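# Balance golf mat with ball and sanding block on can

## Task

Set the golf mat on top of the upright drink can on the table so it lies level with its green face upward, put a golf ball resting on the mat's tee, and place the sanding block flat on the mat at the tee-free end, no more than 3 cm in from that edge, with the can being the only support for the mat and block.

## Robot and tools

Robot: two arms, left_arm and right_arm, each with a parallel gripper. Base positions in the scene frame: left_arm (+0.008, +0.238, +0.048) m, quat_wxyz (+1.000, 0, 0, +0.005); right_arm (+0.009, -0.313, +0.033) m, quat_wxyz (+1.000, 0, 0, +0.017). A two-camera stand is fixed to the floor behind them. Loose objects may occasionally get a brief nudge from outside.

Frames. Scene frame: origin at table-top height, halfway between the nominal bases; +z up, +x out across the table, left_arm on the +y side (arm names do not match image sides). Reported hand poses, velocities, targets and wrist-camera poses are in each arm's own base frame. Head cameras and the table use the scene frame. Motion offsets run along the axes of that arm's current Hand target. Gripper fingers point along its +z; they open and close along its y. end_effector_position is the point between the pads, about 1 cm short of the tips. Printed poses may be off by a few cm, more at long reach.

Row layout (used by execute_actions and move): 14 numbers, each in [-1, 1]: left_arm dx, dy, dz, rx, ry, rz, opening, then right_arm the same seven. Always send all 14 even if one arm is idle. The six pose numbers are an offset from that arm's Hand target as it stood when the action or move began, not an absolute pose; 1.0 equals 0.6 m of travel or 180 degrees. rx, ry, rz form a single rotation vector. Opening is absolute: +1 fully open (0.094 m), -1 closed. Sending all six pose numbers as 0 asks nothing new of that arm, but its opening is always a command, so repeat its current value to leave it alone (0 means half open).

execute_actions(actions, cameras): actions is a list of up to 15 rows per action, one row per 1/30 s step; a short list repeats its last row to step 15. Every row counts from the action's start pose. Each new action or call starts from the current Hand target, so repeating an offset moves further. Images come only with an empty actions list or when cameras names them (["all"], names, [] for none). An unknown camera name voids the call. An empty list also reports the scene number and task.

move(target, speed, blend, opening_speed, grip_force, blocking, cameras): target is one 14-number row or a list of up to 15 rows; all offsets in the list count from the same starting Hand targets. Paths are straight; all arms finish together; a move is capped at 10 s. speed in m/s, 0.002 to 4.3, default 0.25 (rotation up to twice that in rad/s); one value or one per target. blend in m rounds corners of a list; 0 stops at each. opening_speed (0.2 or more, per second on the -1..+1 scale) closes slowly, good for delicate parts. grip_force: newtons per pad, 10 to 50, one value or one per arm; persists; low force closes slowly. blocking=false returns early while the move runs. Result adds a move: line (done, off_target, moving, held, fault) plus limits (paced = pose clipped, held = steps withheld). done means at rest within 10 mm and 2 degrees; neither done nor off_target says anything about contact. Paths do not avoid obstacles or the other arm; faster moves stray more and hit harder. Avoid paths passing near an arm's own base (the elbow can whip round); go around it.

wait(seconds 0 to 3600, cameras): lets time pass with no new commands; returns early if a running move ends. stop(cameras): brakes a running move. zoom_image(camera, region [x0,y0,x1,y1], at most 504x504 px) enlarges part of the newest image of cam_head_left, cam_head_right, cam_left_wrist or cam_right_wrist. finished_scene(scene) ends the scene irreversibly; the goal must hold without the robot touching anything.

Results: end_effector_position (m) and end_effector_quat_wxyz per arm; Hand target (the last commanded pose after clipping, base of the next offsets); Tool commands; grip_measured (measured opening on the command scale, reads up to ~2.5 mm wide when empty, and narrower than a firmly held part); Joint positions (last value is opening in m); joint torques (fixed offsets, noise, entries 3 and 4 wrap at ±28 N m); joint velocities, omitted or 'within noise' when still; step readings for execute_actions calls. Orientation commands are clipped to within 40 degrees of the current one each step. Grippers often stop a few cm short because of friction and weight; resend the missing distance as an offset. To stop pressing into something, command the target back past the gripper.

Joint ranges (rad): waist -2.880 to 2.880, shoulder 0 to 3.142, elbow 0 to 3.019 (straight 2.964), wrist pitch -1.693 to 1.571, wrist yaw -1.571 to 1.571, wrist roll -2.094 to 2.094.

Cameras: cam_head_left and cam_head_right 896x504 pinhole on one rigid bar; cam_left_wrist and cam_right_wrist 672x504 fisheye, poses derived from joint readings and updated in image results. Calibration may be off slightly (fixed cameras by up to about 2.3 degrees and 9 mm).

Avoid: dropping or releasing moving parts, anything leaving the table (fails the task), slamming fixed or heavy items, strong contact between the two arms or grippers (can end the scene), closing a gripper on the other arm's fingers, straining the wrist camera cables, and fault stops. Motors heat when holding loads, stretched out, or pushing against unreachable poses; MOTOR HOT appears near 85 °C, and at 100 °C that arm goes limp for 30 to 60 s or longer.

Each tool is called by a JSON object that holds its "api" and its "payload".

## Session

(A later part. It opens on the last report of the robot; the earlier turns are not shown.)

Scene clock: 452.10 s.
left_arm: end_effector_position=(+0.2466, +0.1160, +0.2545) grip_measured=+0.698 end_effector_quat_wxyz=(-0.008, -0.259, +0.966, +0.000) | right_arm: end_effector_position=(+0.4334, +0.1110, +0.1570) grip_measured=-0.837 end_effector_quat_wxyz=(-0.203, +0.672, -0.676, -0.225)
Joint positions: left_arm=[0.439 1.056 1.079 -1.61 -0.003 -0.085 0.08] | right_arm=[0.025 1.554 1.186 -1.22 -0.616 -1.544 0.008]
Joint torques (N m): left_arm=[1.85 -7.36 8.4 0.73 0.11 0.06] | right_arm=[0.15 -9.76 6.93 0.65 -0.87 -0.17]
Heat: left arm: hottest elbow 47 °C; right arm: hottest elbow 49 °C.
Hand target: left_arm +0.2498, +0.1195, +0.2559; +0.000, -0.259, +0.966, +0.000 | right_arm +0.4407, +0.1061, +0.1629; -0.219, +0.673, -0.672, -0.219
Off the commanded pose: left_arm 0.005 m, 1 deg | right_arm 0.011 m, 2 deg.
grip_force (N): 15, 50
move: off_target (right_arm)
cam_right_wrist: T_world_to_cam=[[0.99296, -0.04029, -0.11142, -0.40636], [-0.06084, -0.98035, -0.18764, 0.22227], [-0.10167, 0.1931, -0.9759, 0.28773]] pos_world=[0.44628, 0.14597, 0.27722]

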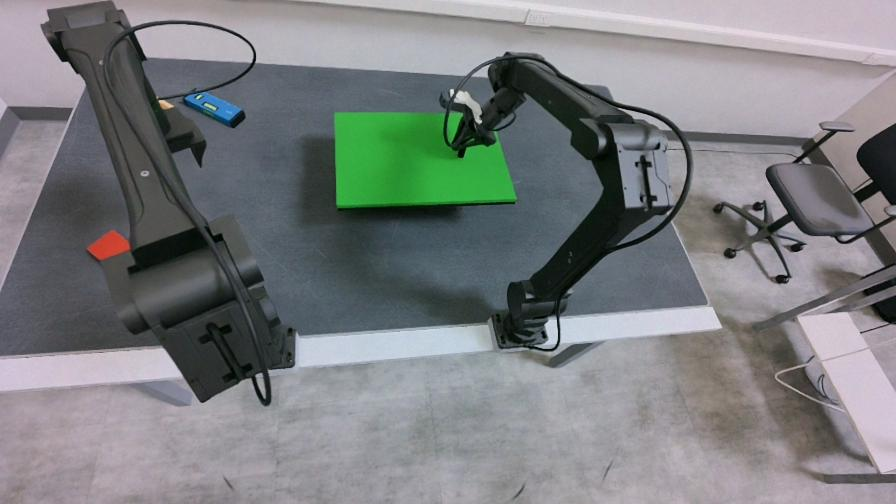

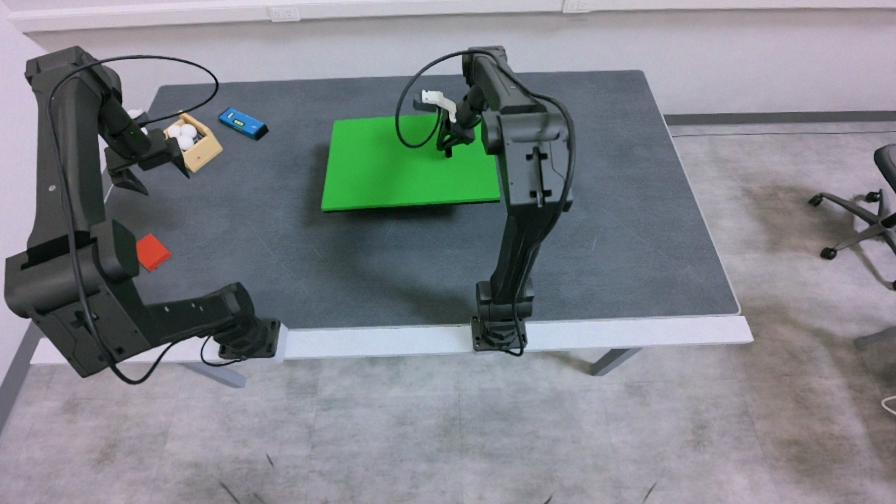

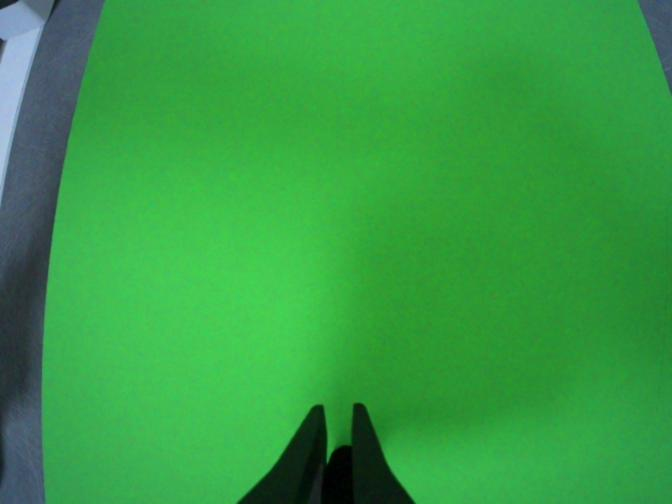

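{"api": "move", "payload": {"target": [0,0,0,0,0,0,0.7, 0.008,0.0,0.007,0,-0.015,0,-1.0], "speed": 0.03, "cameras": ["cam_head_left","cam_head_right"]}}

{"api": "zoom_image", "payload": {"camera": "cam_head_left", "region": [320, 60, 520, 260]}}

{"api": "zoom_image", "payload": {"camera": "cam_head_right", "region": [310, 70, 510, 270]}}

Scene clock: 464.73 s.
left_arm: end_effector_position=(+0.2466, +0.1160, +0.2545) grip_measured=+0.698 end_effector_quat_wxyz=(-0.008, -0.259, +0.966, +0.000) | right_arm: end_effector_position=(+0.4335, +0.1087, +0.1538) grip_measured=-0.837 end_effector_quat_wxyz=(-0.221, +0.667, -0.670, -0.239)
Joint positions: left_arm=[0.439 1.056 1.079 -1.61 -0.003 -0.085 0.08] | right_arm=[0.005 1.561 1.172 -1.207 -0.662 -1.569 0.008]
Joint torques (N m): left_arm=[2.14 -7.41 8.5 0.75 0.1 0.04] | right_arm=[-0.03 -9.7 6.82 0.81 -0.9 -0.24]
Heat: left arm: hottest elbow 47 °C; right arm: hottest elbow 48 °C.
Hand target: left_arm +0.2498, +0.1195, +0.2559; +0.000, -0.259, +0.966, +0.000 | right_arm +0.4407, +0.1047, +0.1567; -0.235, +0.667, -0.667, -0.234
Off the commanded pose: left_arm 0.005 m, 1 deg | right_arm 0.009 m, 2 deg.
grip_force (N): 15, 50
move: done

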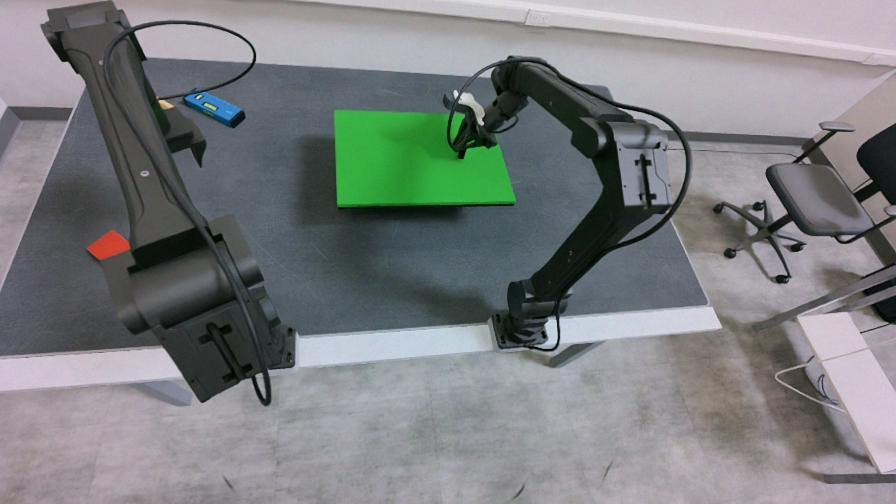

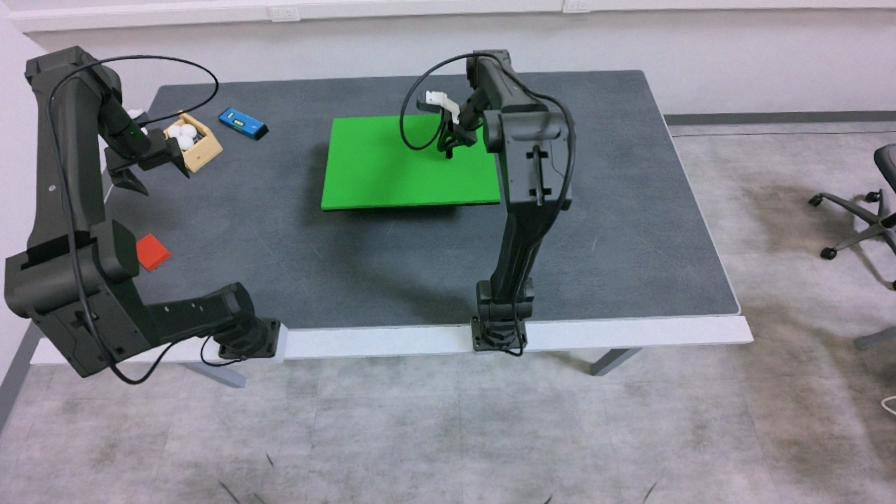

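Scaled by 2.520.

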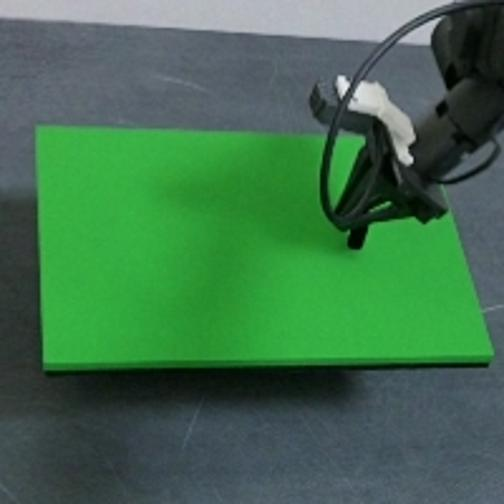

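Scaled by 2.520.

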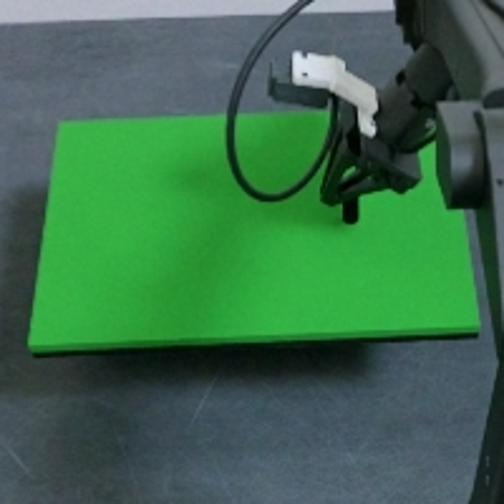

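{"api": "move", "payload": {"target": [-0.167,-0.211,0.06,0.2879,-0.3751,0.3431,0.35, 0,0,0,0,0,0,-1.0], "speed": 0.25, "cameras": ["cam_head_left","cam_head_right","cam_left_wrist"]}}

Scene clock: 475.80 s.
left_arm: end_effector_position=(+0.3997, +0.0639, +0.2275) grip_measured=+0.352 end_effector_quat_wxyz=(+0.597, +0.295, +0.707, -0.237) | right_arm: end_effector_position=(+0.4335, +0.1087, +0.1538) grip_measured=-0.837 end_effector_quat_wxyz=(-0.221, +0.667, -0.670, -0.239)
Joint positions: left_arm=[0.587 1.212 0.652 -0.145 1.297 0.704 0.064] | right_arm=[0.005 1.561 1.172 -1.207 -0.662 -1.57 0.008]
Joint torques (N m): left_arm=[0.91 -8.23 6.89 1.99 0.75 -0.14] | right_arm=[0.26 -8.76 7.09 0.69 -0.91 -0.2]
Heat: left arm: hottest elbow 46 °C; right arm: hottest elbow 47 °C.
Hand target: left_arm +0.3998, +0.0603, +0.2198; +0.594, +0.293, +0.708, -0.245 | right_arm +0.4407, +0.1047, +0.1567; -0.234, +0.667, -0.667, -0.234
Off the commanded pose: left_arm 0.009 m, 1 deg | right_arm 0.009 m, 2 deg.
grip_force (N): 15, 50
move: done
cam_left_wrist: T_world_to_cam=[[-0.66605, -0.73824, -0.1067, 0.34127], [-0.3924, 0.46843, -0.79158, 0.36006], [0.63436, -0.48536, -0.60168, 0.02223]] pos_world=[0.35449, 0.09406, 0.33481]

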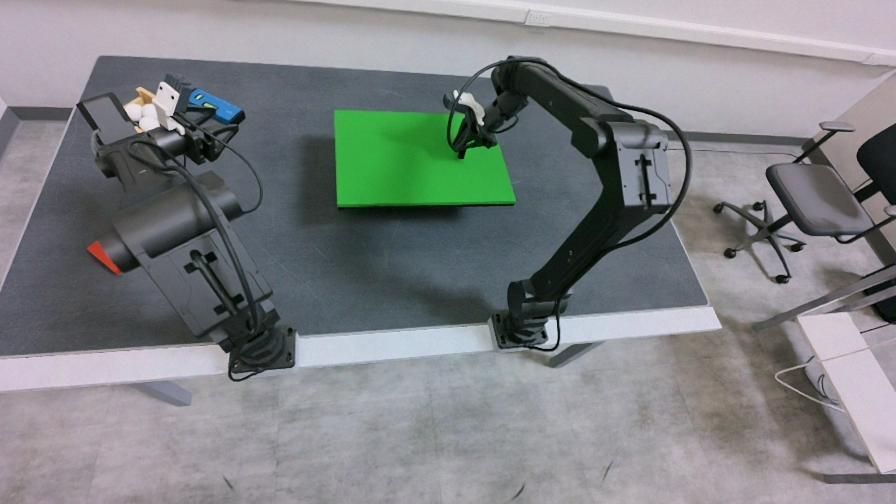

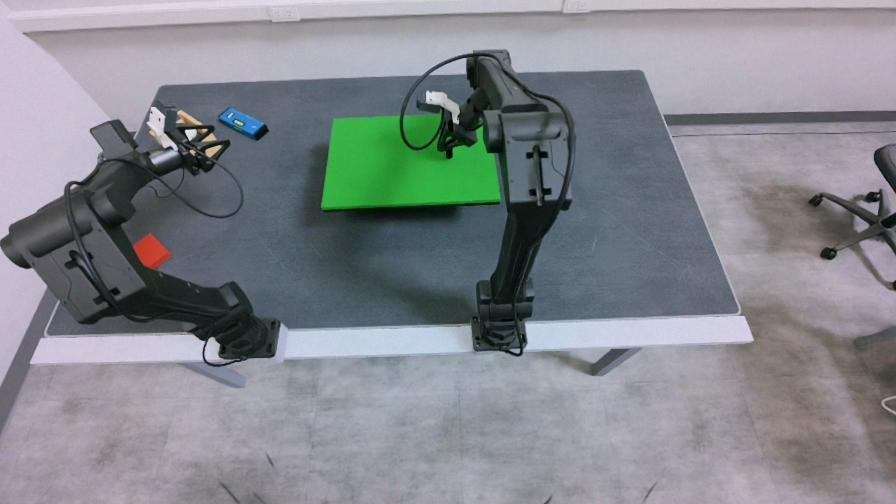

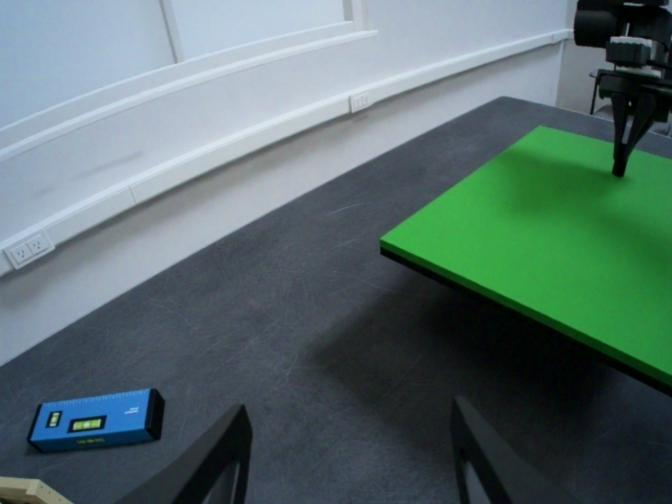

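{"api": "move", "payload": {"target": [0.1723,-0.0708,0.1745,0.1717,0.0873,-0.4719,0.35, 0,0,0,0,0,0,-1.0], "speed": 0.2, "cameras": ["cam_head_left","cam_head_right","cam_left_wrist"]}}

Scene clock: 488.57 s.
left_arm: end_effector_position=(+0.4217, -0.0303, +0.1028) grip_measured=+0.352 end_effector_quat_wxyz=(+0.109, -0.116, +0.711, -0.685) | right_arm: end_effector_position=(+0.4335, +0.1087, +0.1538) grip_measured=-0.837 end_effector_quat_wxyz=(-0.221, +0.667, -0.670, -0.239)
Joint positions: left_arm=[0.353 1.893 0.978 -1.365 1.521 0.707 0.064] | right_arm=[0.005 1.561 1.172 -1.207 -0.662 -1.57 0.008]
Joint torques (N m): left_arm=[0.85 -14.15 6.57 -1.4 0.61 0.14] | right_arm=[0.03 -8.18 7.08 0.87 -0.95 -0.17]
Heat: left arm: hottest elbow 46 °C; right arm: hottest elbow 46 °C.
Hand target: left_arm +0.4302, -0.0299, +0.0998; +0.092, -0.093, +0.701, -0.701 | right_arm +0.4407, +0.1047, +0.1567; -0.234, +0.667, -0.667, -0.234
Off the commanded pose: left_arm 0.009 m, 4 deg | right_arm 0.009 m, 2 deg.
grip_force (N): 15, 50
move: off_target (left_arm)
cam_left_wrist: T_world_to_cam=[[-0.0431, -0.1142, 0.99252, -0.08382], [-0.9871, 0.15821, -0.02466, 0.47674], [-0.15422, -0.98078, -0.11955, 0.15549]] pos_world=[0.49095, 0.0675, 0.11353]

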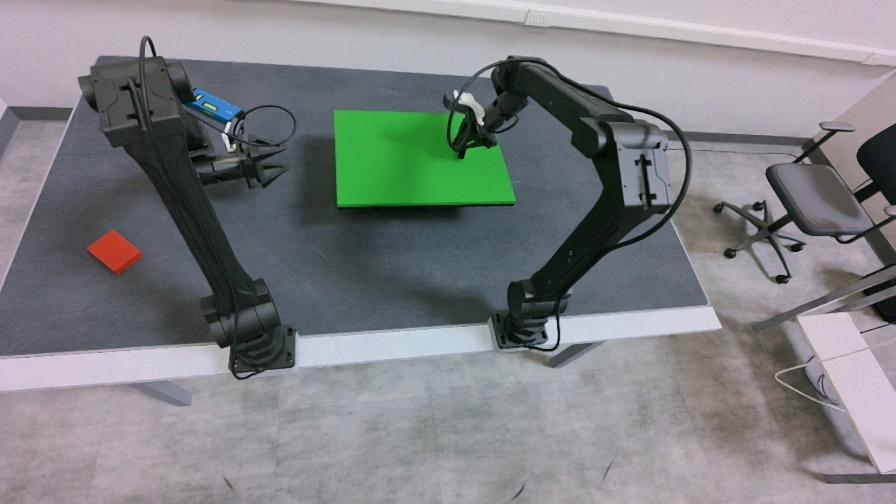

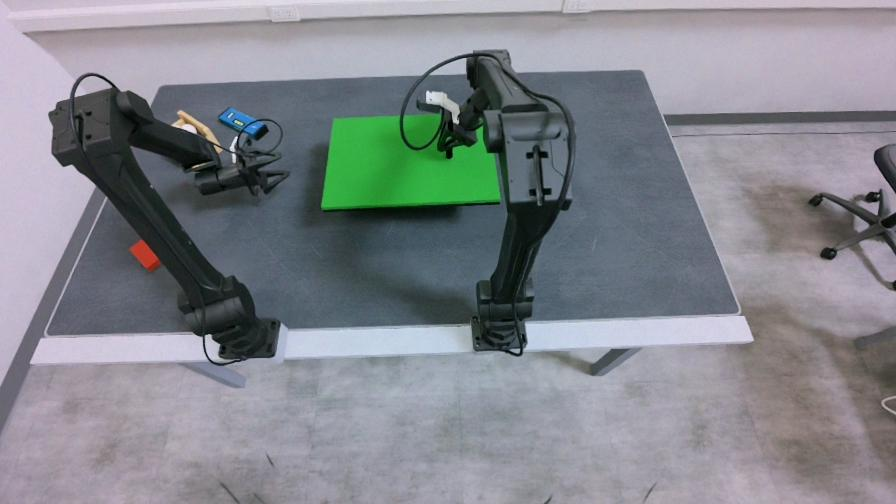

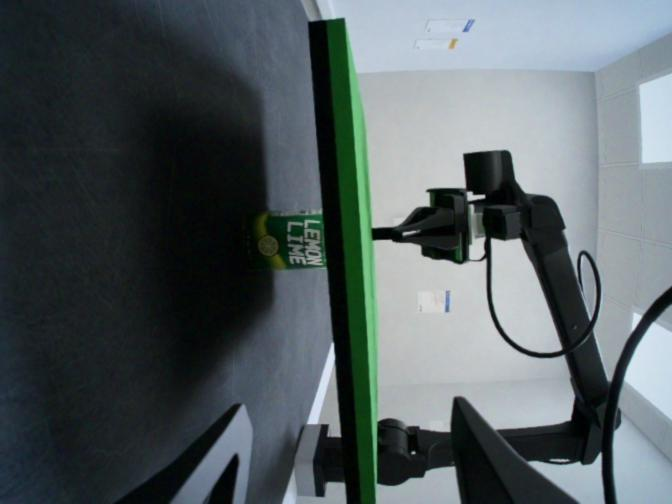

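{"api": "zoom_image", "payload": {"camera": "cam_left_wrist", "region": [200, 130, 420, 350]}}

Scaled by 2.291 from the camera's image (finer frame: 960x720).

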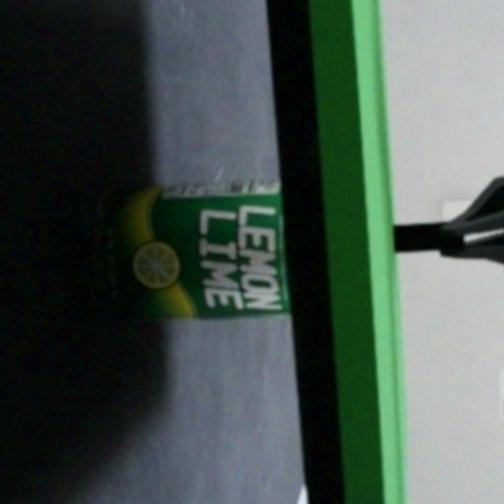

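{"api": "move", "payload": {"target": [0.039,-0.01,0.1967,0,0,0,0.35, 0,0,0,0,0,0,-1.0], "speed": 0.08, "cameras": ["cam_head_left","cam_head_right","cam_left_wrist"]}}

Scene clock: 501.13 s.
left_arm: end_effector_position=(+0.4279, -0.1481, +0.1091) grip_measured=+0.352 end_effector_quat_wxyz=(+0.026, -0.020, +0.706, -0.708) | right_arm: end_effector_position=(+0.4335, +0.1087, +0.1538) grip_measured=-0.837 end_effector_quat_wxyz=(-0.221, +0.667, -0.670, -0.239)
Joint positions: left_arm=[0.062 1.923 1.046 -1.314 1.575 0.628 0.064] | right_arm=[0.005 1.561 1.172 -1.207 -0.662 -1.57 0.008]
Joint torques (N m): left_arm=[0.91 -14.97 7.02 -0.92 0.83 0.02] | right_arm=[-0.21 -9.52 7.15 0.83 -0.89 -0.21]
Heat: left arm: hottest elbow 45 °C; right arm: hottest elbow 46 °C.
Hand target: left_arm +0.4383, -0.1500, +0.1058; +0.093, -0.093, +0.701, -0.701 | right_arm +0.4407, +0.1047, +0.1567; -0.234, +0.667, -0.667, -0.234
Off the commanded pose: left_arm 0.011 m, 11 deg | right_arm 0.009 m, 2 deg.
joint sent to its limit (left arm) — joint 5 (wrist yaw), upper limit. The joint targets are off in orientation, not in position.
grip_force (N): 15, 50
move: off_target (left_arm)
cam_left_wrist: T_world_to_cam=[[-0.08409, -0.05966, 0.99467, -0.0779], [-0.91429, 0.40155, -0.05321, 0.50962], [-0.39624, -0.91389, -0.08831, 0.15175]] pos_world=[0.51952, -0.07061, 0.118]

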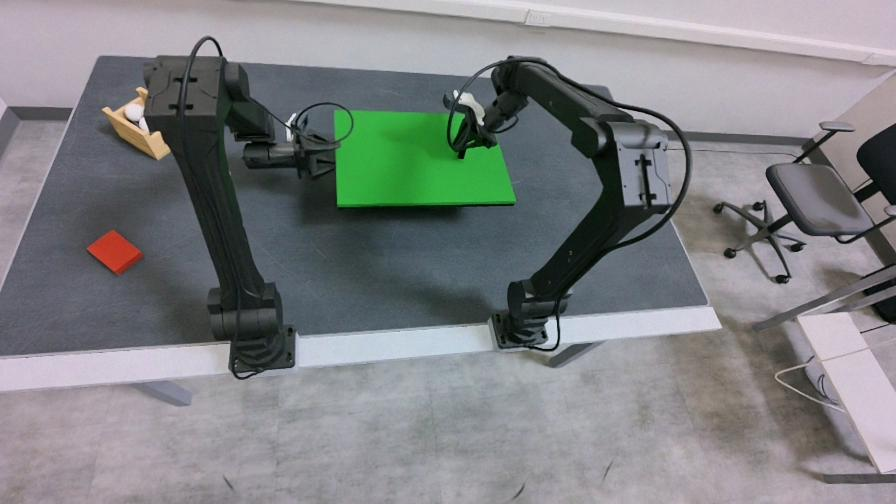

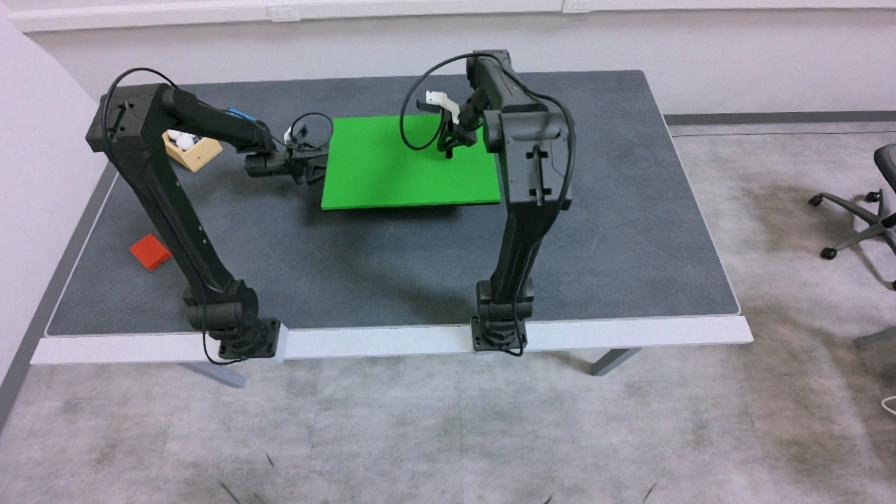

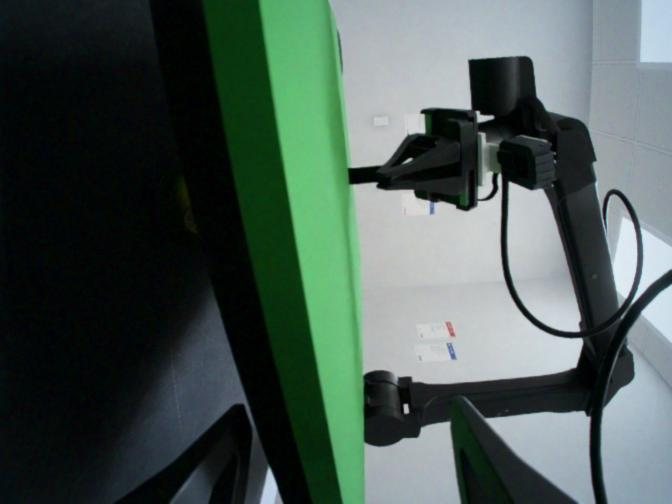

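{"api": "zoom_image", "payload": {"camera": "cam_left_wrist", "region": [180, 300, 480, 504]}}

Scaled by 1.680 from the camera's image (finer frame: 960x720).

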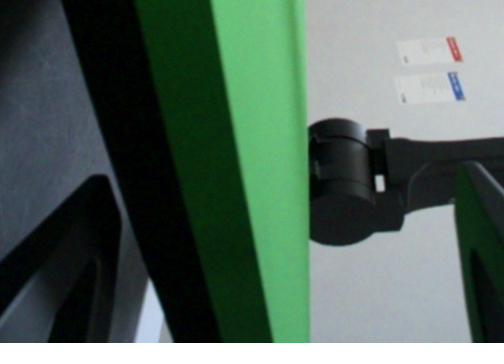

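{"api": "zoom_image", "payload": {"camera": "cam_head_left", "region": [230, 90, 390, 230]}}

{"api": "zoom_image", "payload": {"camera": "cam_head_right", "region": [230, 90, 390, 230]}}

Scaled by 3.150.

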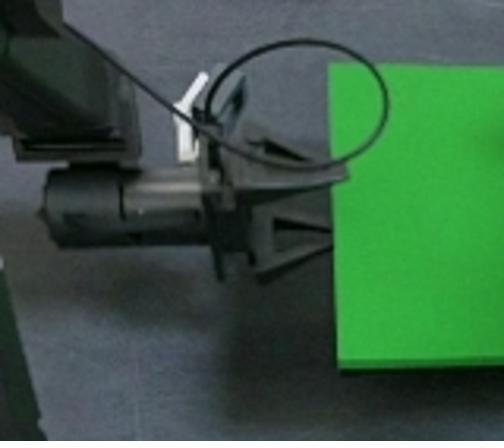

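Scaled by 3.150.

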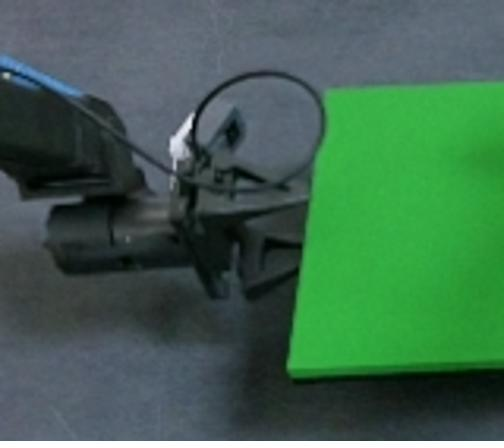

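{"api": "move", "payload": {"target": [0.0035,0.0283,0.0129,0.001,0.0626,0.0025,0.35, 0,0,0,0,0,0,-1.0], "speed": 0.05, "cameras": ["cam_head_left","cam_left_wrist"]}}

{"api": "zoom_image", "payload": {"camera": "cam_left_wrist", "region": [180, 300, 480, 504]}}

Scene clock: 511.60 s.
left_arm: end_effector_position=(+0.4282, -0.1544, +0.0927) grip_measured=+0.352 end_effector_quat_wxyz=(+0.011, -0.024, +0.706, -0.708) | right_arm: end_effector_position=(+0.4335, +0.1087, +0.1538) grip_measured=-0.837 end_effector_quat_wxyz=(-0.221, +0.667, -0.670, -0.239)
Joint positions: left_arm=[0.047 1.968 1.055 -1.303 1.575 0.626 0.064] | right_arm=[0.005 1.561 1.172 -1.207 -0.662 -1.57 0.008]
Joint torques (N m): left_arm=[0.73 -15.21 6.67 -0.21 0.81 0.14] | right_arm=[-0.21 -9.23 6.86 0.84 -0.92 -0.18]
Heat: left arm: hottest elbow 45 °C; right arm: hottest elbow 46 °C.
Hand target: left_arm +0.4382, -0.1580, +0.0887; +0.026, -0.020, +0.706, -0.707 | right_arm +0.4407, +0.1047, +0.1567; -0.234, +0.667, -0.667, -0.234
Off the commanded pose: left_arm 0.011 m, 2 deg | right_arm 0.009 m, 2 deg.
joint sent to its limit (left arm) — joint 5 (wrist yaw), upper limit. The joint targets still meet the commanded pose.
grip_force (N): 15, 50
move: off_target (left_arm)
cam_left_wrist: T_world_to_cam=[[-0.05843, -0.05713, 0.99666, -0.0727], [-0.90918, 0.41536, -0.02949, 0.50935], [-0.41229, -0.90786, -0.07621, 0.15124]] pos_world=[0.5212, -0.07841, 0.099]

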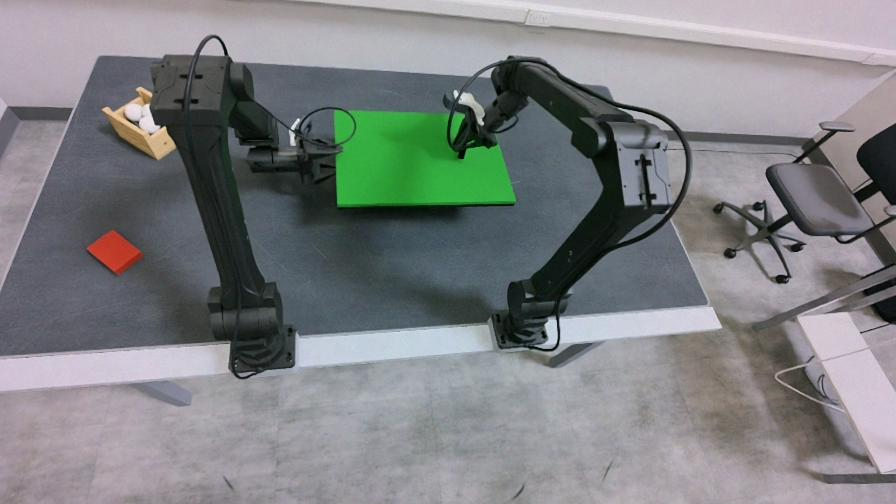

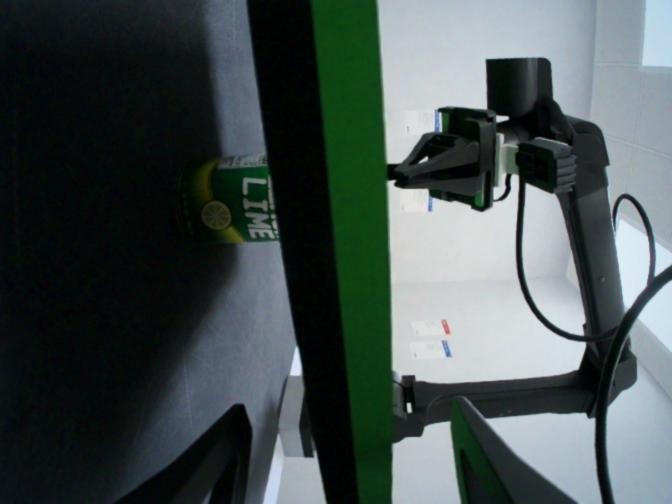

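Scaled by 1.680 from the camera's image (finer frame: 960x720).

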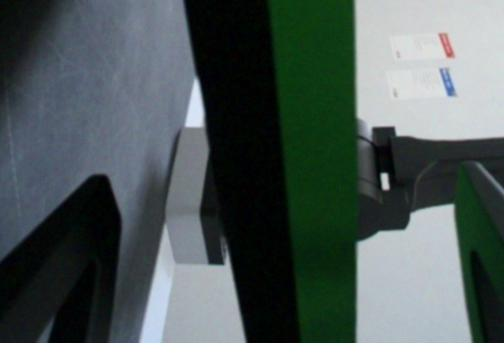

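{"api": "move", "payload": {"target": [0,0,0,0,0,0,-0.2, 0,0,0,0,0,0,-1.0], "opening_speed": 0.5, "grip_force": [15,10], "cameras": ["cam_left_wrist"]}}

Scene clock: 521.90 s.
left_arm: end_effector_position=(+0.4282, -0.1544, +0.0927) grip_measured=-0.198 end_effector_quat_wxyz=(+0.011, -0.024, +0.706, -0.708) | right_arm: end_effector_position=(+0.4345, +0.1086, +0.1541) grip_measured=-0.794 end_effector_quat_wxyz=(-0.223, +0.667, -0.669, -0.238)
Joint positions: left_arm=[0.047 1.968 1.055 -1.303 1.575 0.626 0.038] | right_arm=[0.004 1.561 1.172 -1.203 -0.665 -1.571 0.01]
Joint torques (N m): left_arm=[0.97 -15.62 6.65 -0.18 0.8 0.16] | right_arm=[1.32 -8.94 6.69 0.55 -0.83 -0.16]
Heat: left arm: hottest elbow 44 °C; right arm: hottest elbow 46 °C.
Hand target: left_arm +0.4382, -0.1580, +0.0887; +0.026, -0.021, +0.706, -0.707 | right_arm +0.4407, +0.1048, +0.1567; -0.234, +0.667, -0.667, -0.234
Off the commanded pose: left_arm 0.011 m, 2 deg | right_arm 0.008 m, 1 deg.
joint sent to its limit (left arm) — joint 5 (wrist yaw), upper limit. The joint targets still meet the commanded pose.
grip_force (N): 15, 10
move: done
cam_left_wrist: T_world_to_cam=[[-0.05843, -0.05713, 0.99666, -0.0727], [-0.90918, 0.41536, -0.02949, 0.50935], [-0.41229, -0.90786, -0.07621, 0.15124]] pos_world=[0.5212, -0.07841, 0.099]

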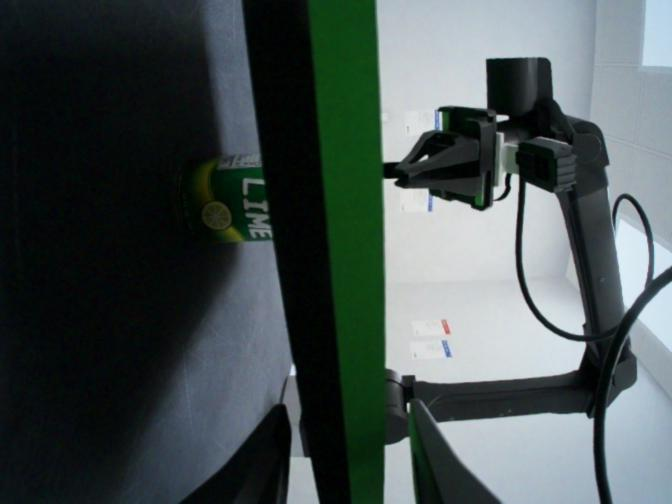

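{"api": "move", "payload": {"target": [0,0,0,0,0,0,-0.2, 0,0,0,0,0,0,-0.5], "opening_speed": 0.2, "cameras": ["cam_left_wrist","cam_head_left"]}}

Scene clock: 525.53 s.
left_arm: end_effector_position=(+0.4282, -0.1544, +0.0927) grip_measured=-0.198 end_effector_quat_wxyz=(+0.011, -0.024, +0.706, -0.708) | right_arm: end_effector_position=(+0.4348, +0.1087, +0.1548) grip_measured=-0.503 end_effector_quat_wxyz=(-0.226, +0.666, -0.669, -0.240)
Joint positions: left_arm=[0.047 1.968 1.055 -1.303 1.575 0.626 0.038] | right_arm=[0.002 1.561 1.172 -1.203 -0.672 -1.571 0.023]
Joint torques (N m): left_arm=[0.73 -15.68 6.63 -0.18 0.83 0.14] | right_arm=[0.44 -9.35 6.91 0.61 -0.65 -0.17]
Heat: left arm: hottest elbow 44 °C; right arm: hottest elbow 46 °C.
Hand target: left_arm +0.4382, -0.1580, +0.0887; +0.026, -0.021, +0.706, -0.707 | right_arm +0.4407, +0.1047, +0.1567; -0.235, +0.667, -0.667, -0.234
Off the commanded pose: left_arm 0.011 m, 2 deg | right_arm 0.007 m, 1 deg.
joint sent to its limit (left arm) — joint 5 (wrist yaw), upper limit. The joint targets still meet the commanded pose.
grip_force (N): 15, 10
move: done
cam_left_wrist: T_world_to_cam=[[-0.05843, -0.05713, 0.99666, -0.0727], [-0.90918, 0.41536, -0.02949, 0.50935], [-0.41229, -0.90786, -0.07621, 0.15124]] pos_world=[0.5212, -0.07841, 0.099]
Images, in order (width x height): cam_head_left 896x504, cam_left_wrist 672x504.

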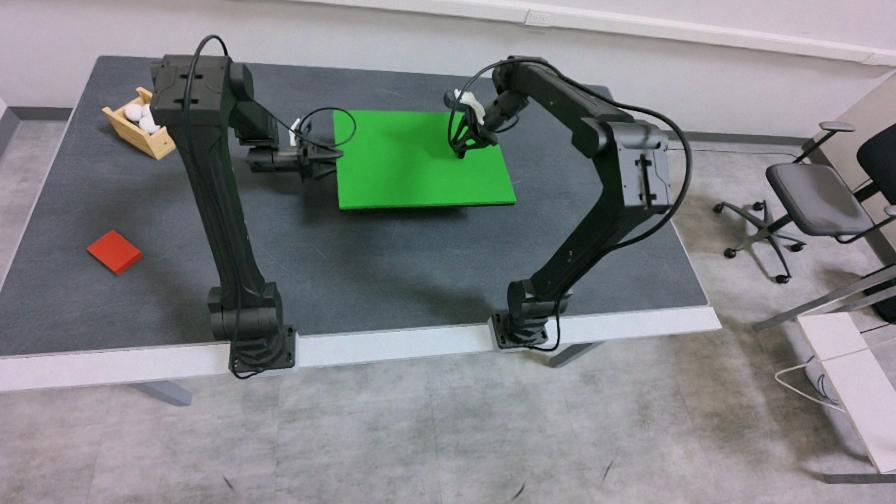

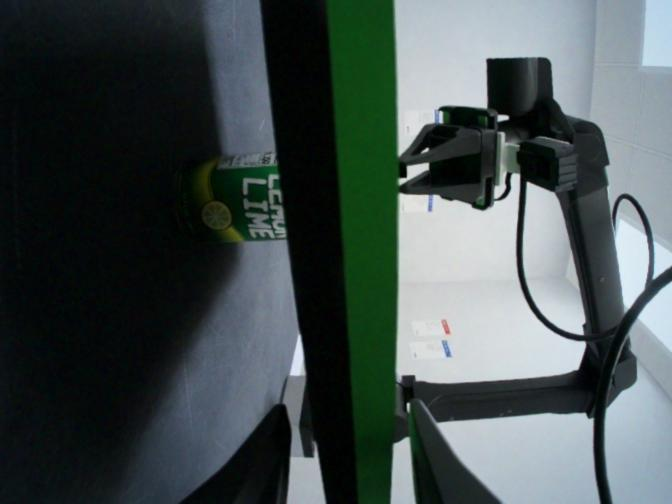

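{"api": "execute_actions", "payload": {"actions": []}}

Scene clock: 532.03 s.
left_arm: end_effector_position=(+0.4282, -0.1544, +0.0927) grip_measured=-0.198 end_effector_quat_wxyz=(+0.011, -0.024, +0.706, -0.708) | right_arm: end_effector_position=(+0.4348, +0.1087, +0.1548) grip_measured=-0.502 end_effector_quat_wxyz=(-0.226, +0.666, -0.669, -0.240)
Joint positions: left_arm=[0.047 1.968 1.055 -1.303 1.575 0.626 0.038] | right_arm=[0.002 1.561 1.172 -1.203 -0.672 -1.571 0.023]
Joint velocities: within noise
Joint torques (N m): left_arm=[0.91 -15.74 6.69 -0.13 0.79 0.17] | right_arm=[0.67 -8.94 7.08 0.8 -0.61 -0.16]
Heat: left arm: hottest elbow 43 °C; right arm: hottest elbow 45 °C.
Hand target: left_arm +0.4382, -0.1580, +0.0887; +0.026, -0.021, +0.706, -0.707 | right_arm +0.4407, +0.1047, +0.1567; -0.235, +0.667, -0.667, -0.234
Tool commands: left_gripper/opening=-0.2 right_gripper/opening=-0.5
Off the commanded pose: left_arm 0.011 m, 2 deg | right_arm 0.007 m, 1 deg.
grip_force (N): 15, 10
camera_calibration:
cam_left_wrist: T_world_to_cam=[[-0.05843, -0.05713, 0.99666, -0.0727], [-0.90918, 0.41536, -0.02949, 0.50935], [-0.41229, -0.90786, -0.07621, 0.15124]] pos_world=[0.5212, -0.07841, 0.099]
cam_right_wrist: T_world_to_cam=[[0.99399, -0.03717, -0.10301, -0.41014], [-0.06142, -0.96797, -0.24344, 0.2272], [-0.09066, 0.2483, -0.96443, 0.27365]] pos_world=[0.44644, 0.13673, 0.27698]

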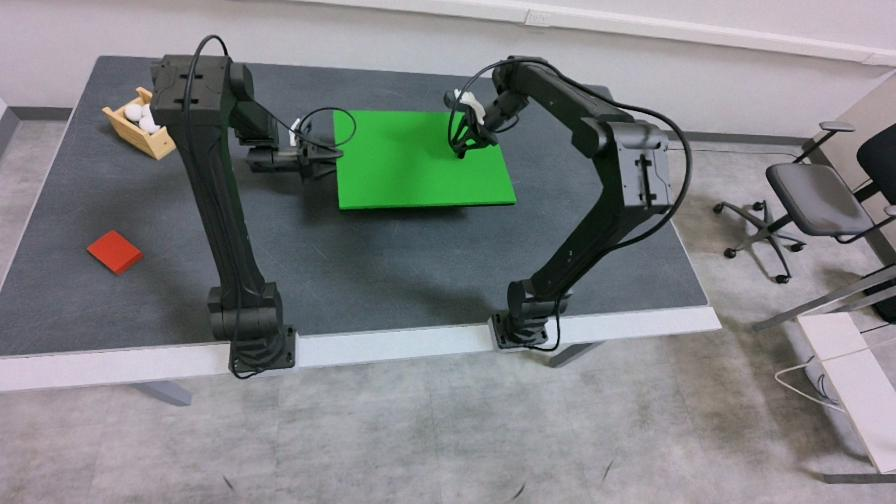

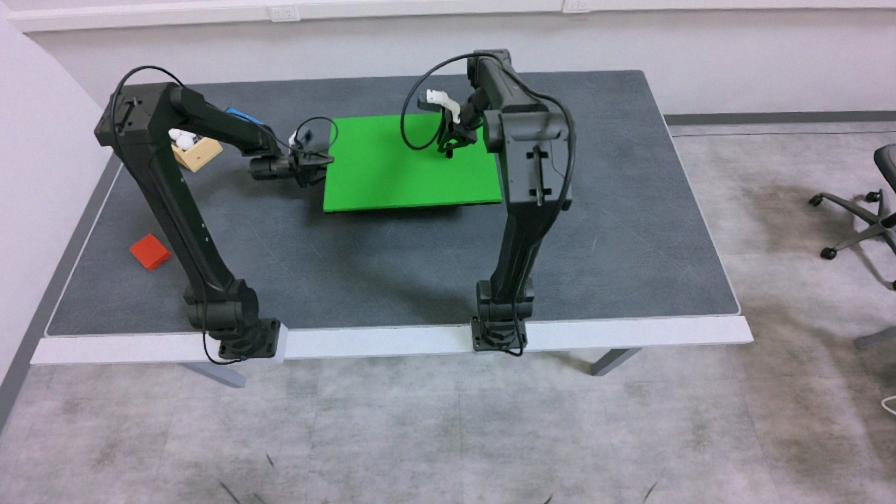

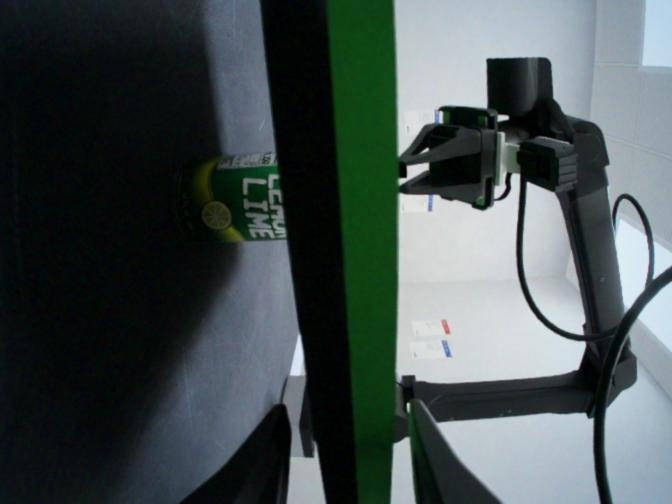

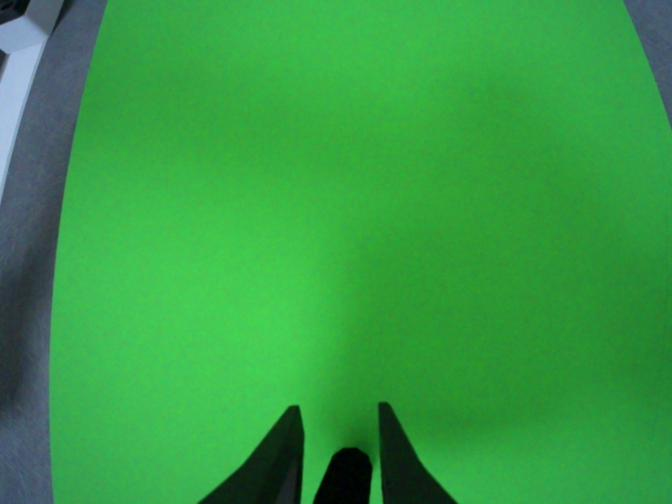

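{"api": "zoom_image", "payload": {"camera": "cam_left_wrist", "region": [230, 300, 470, 504]}}

{"api": "zoom_image", "payload": {"camera": "cam_left_wrist", "region": [180, 80, 480, 300]}}

{"api": "zoom_image", "payload": {"camera": "cam_head_right", "region": [300, 60, 540, 240]}}

Scaled by 2.100 from the camera's image (finer frame: 960x720).

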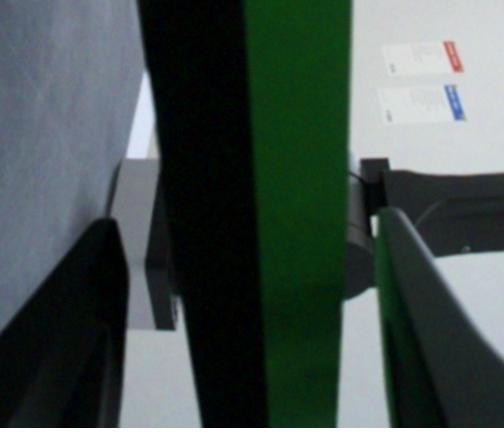

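Scaled by 1.680 from the camera's image (finer frame: 960x720).

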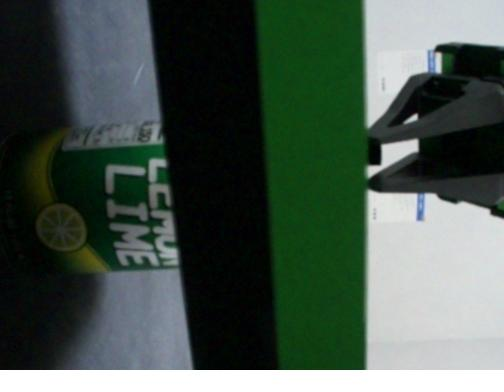

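Scaled by 2.100.

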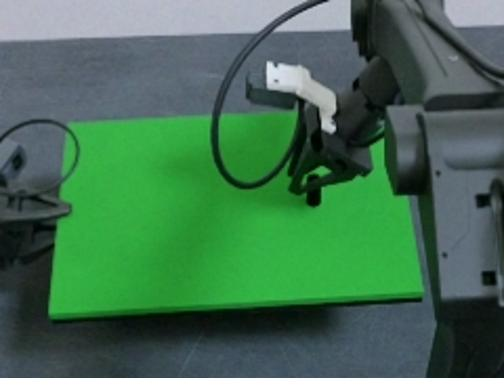

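{"api": "move", "payload": {"target": [0,0,0,0,0,0,-0.2,-0.0835,0,-0.104,0,0,0,-0.5], "speed": 0.05, "cameras": ["all"]}}

{"api": "zoom_image", "payload": {"camera": "cam_left_wrist", "region": [230, 300, 470, 504]}}

Scene clock: 539.37 s.
left_arm: end_effector_position=(+0.4282, -0.1544, +0.0927) grip_measured=-0.198 end_effector_quat_wxyz=(+0.011, -0.024, +0.706, -0.708) | right_arm: end_effector_position=(+0.4263, +0.1087, +0.2077) grip_measured=-0.502 end_effector_quat_wxyz=(-0.210, +0.660, -0.675, -0.256)
Joint positions: left_arm=[0.047 1.968 1.055 -1.303 1.575 0.626 0.038] | right_arm=[0.002 1.522 1.271 -1.389 -0.672 -1.571 0.023]
Joint torques (N m): left_arm=[0.85 -15.62 6.65 -0.14 0.81 0.16] | right_arm=[0.21 -10.75 10.51 -0.4 -0.66 -0.22]
Heat: left arm: hottest elbow 43 °C; right arm: hottest elbow 46 °C.
Hand target: left_arm +0.4382, -0.1580, +0.0887; +0.026, -0.021, +0.706, -0.707 | right_arm +0.4408, +0.1047, +0.2369; -0.235, +0.667, -0.667, -0.234
Off the commanded pose: left_arm 0.011 m, 2 deg | right_arm 0.033 m, 4 deg.
joint sent to its limit (left arm) — joint 5 (wrist yaw), upper limit. The joint targets still meet the commanded pose.
grip_force (N): 15, 10
move: off_target (right_arm)
cam_left_wrist: T_world_to_cam=[[-0.05843, -0.05713, 0.99666, -0.0727], [-0.90918, 0.41536, -0.02949, 0.50935], [-0.41229, -0.90786, -0.07621, 0.15124]] pos_world=[0.5212, -0.07841, 0.099]
cam_right_wrist: T_world_to_cam=[[0.98789, -0.03716, -0.15061, -0.38381], [-0.07301, -0.968, -0.2401, 0.2438], [-0.13687, 0.24819, -0.95899, 0.34252]] pos_world=[0.44384, 0.13673, 0.32921]

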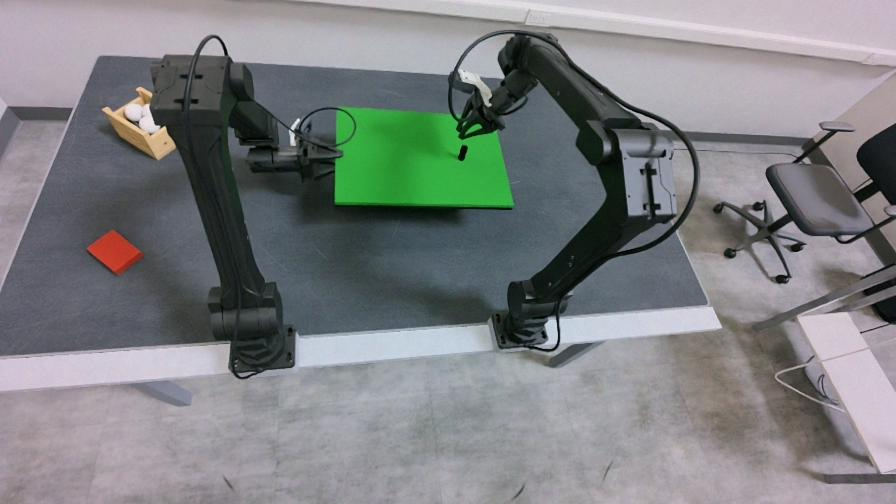

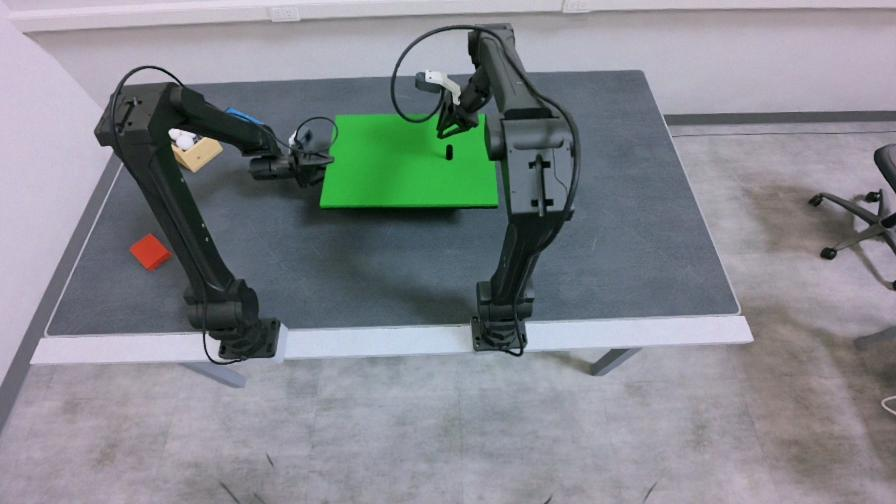

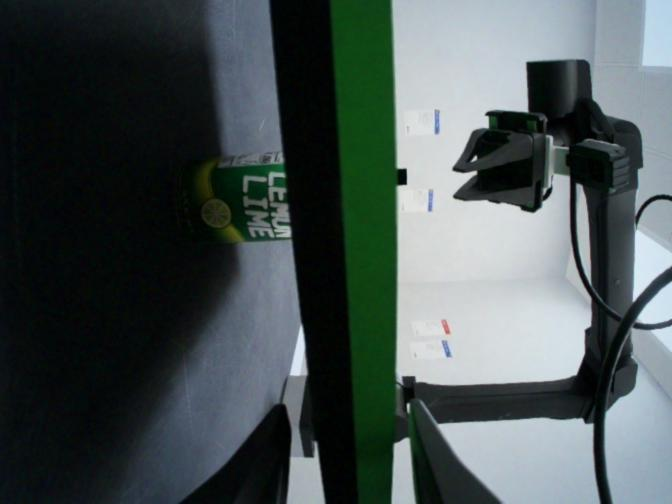

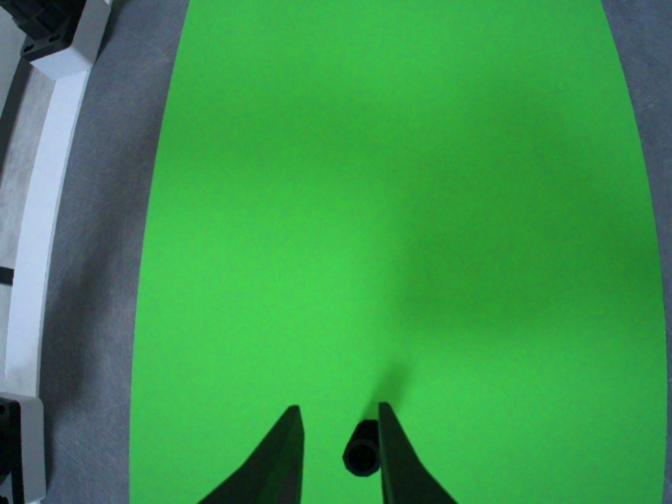

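Scaled by 2.100 from the camera's image (finer frame: 960x720).

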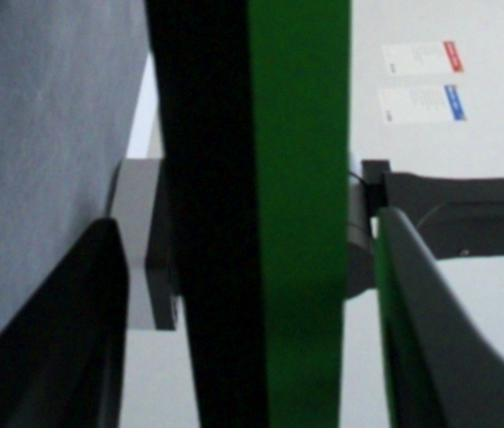

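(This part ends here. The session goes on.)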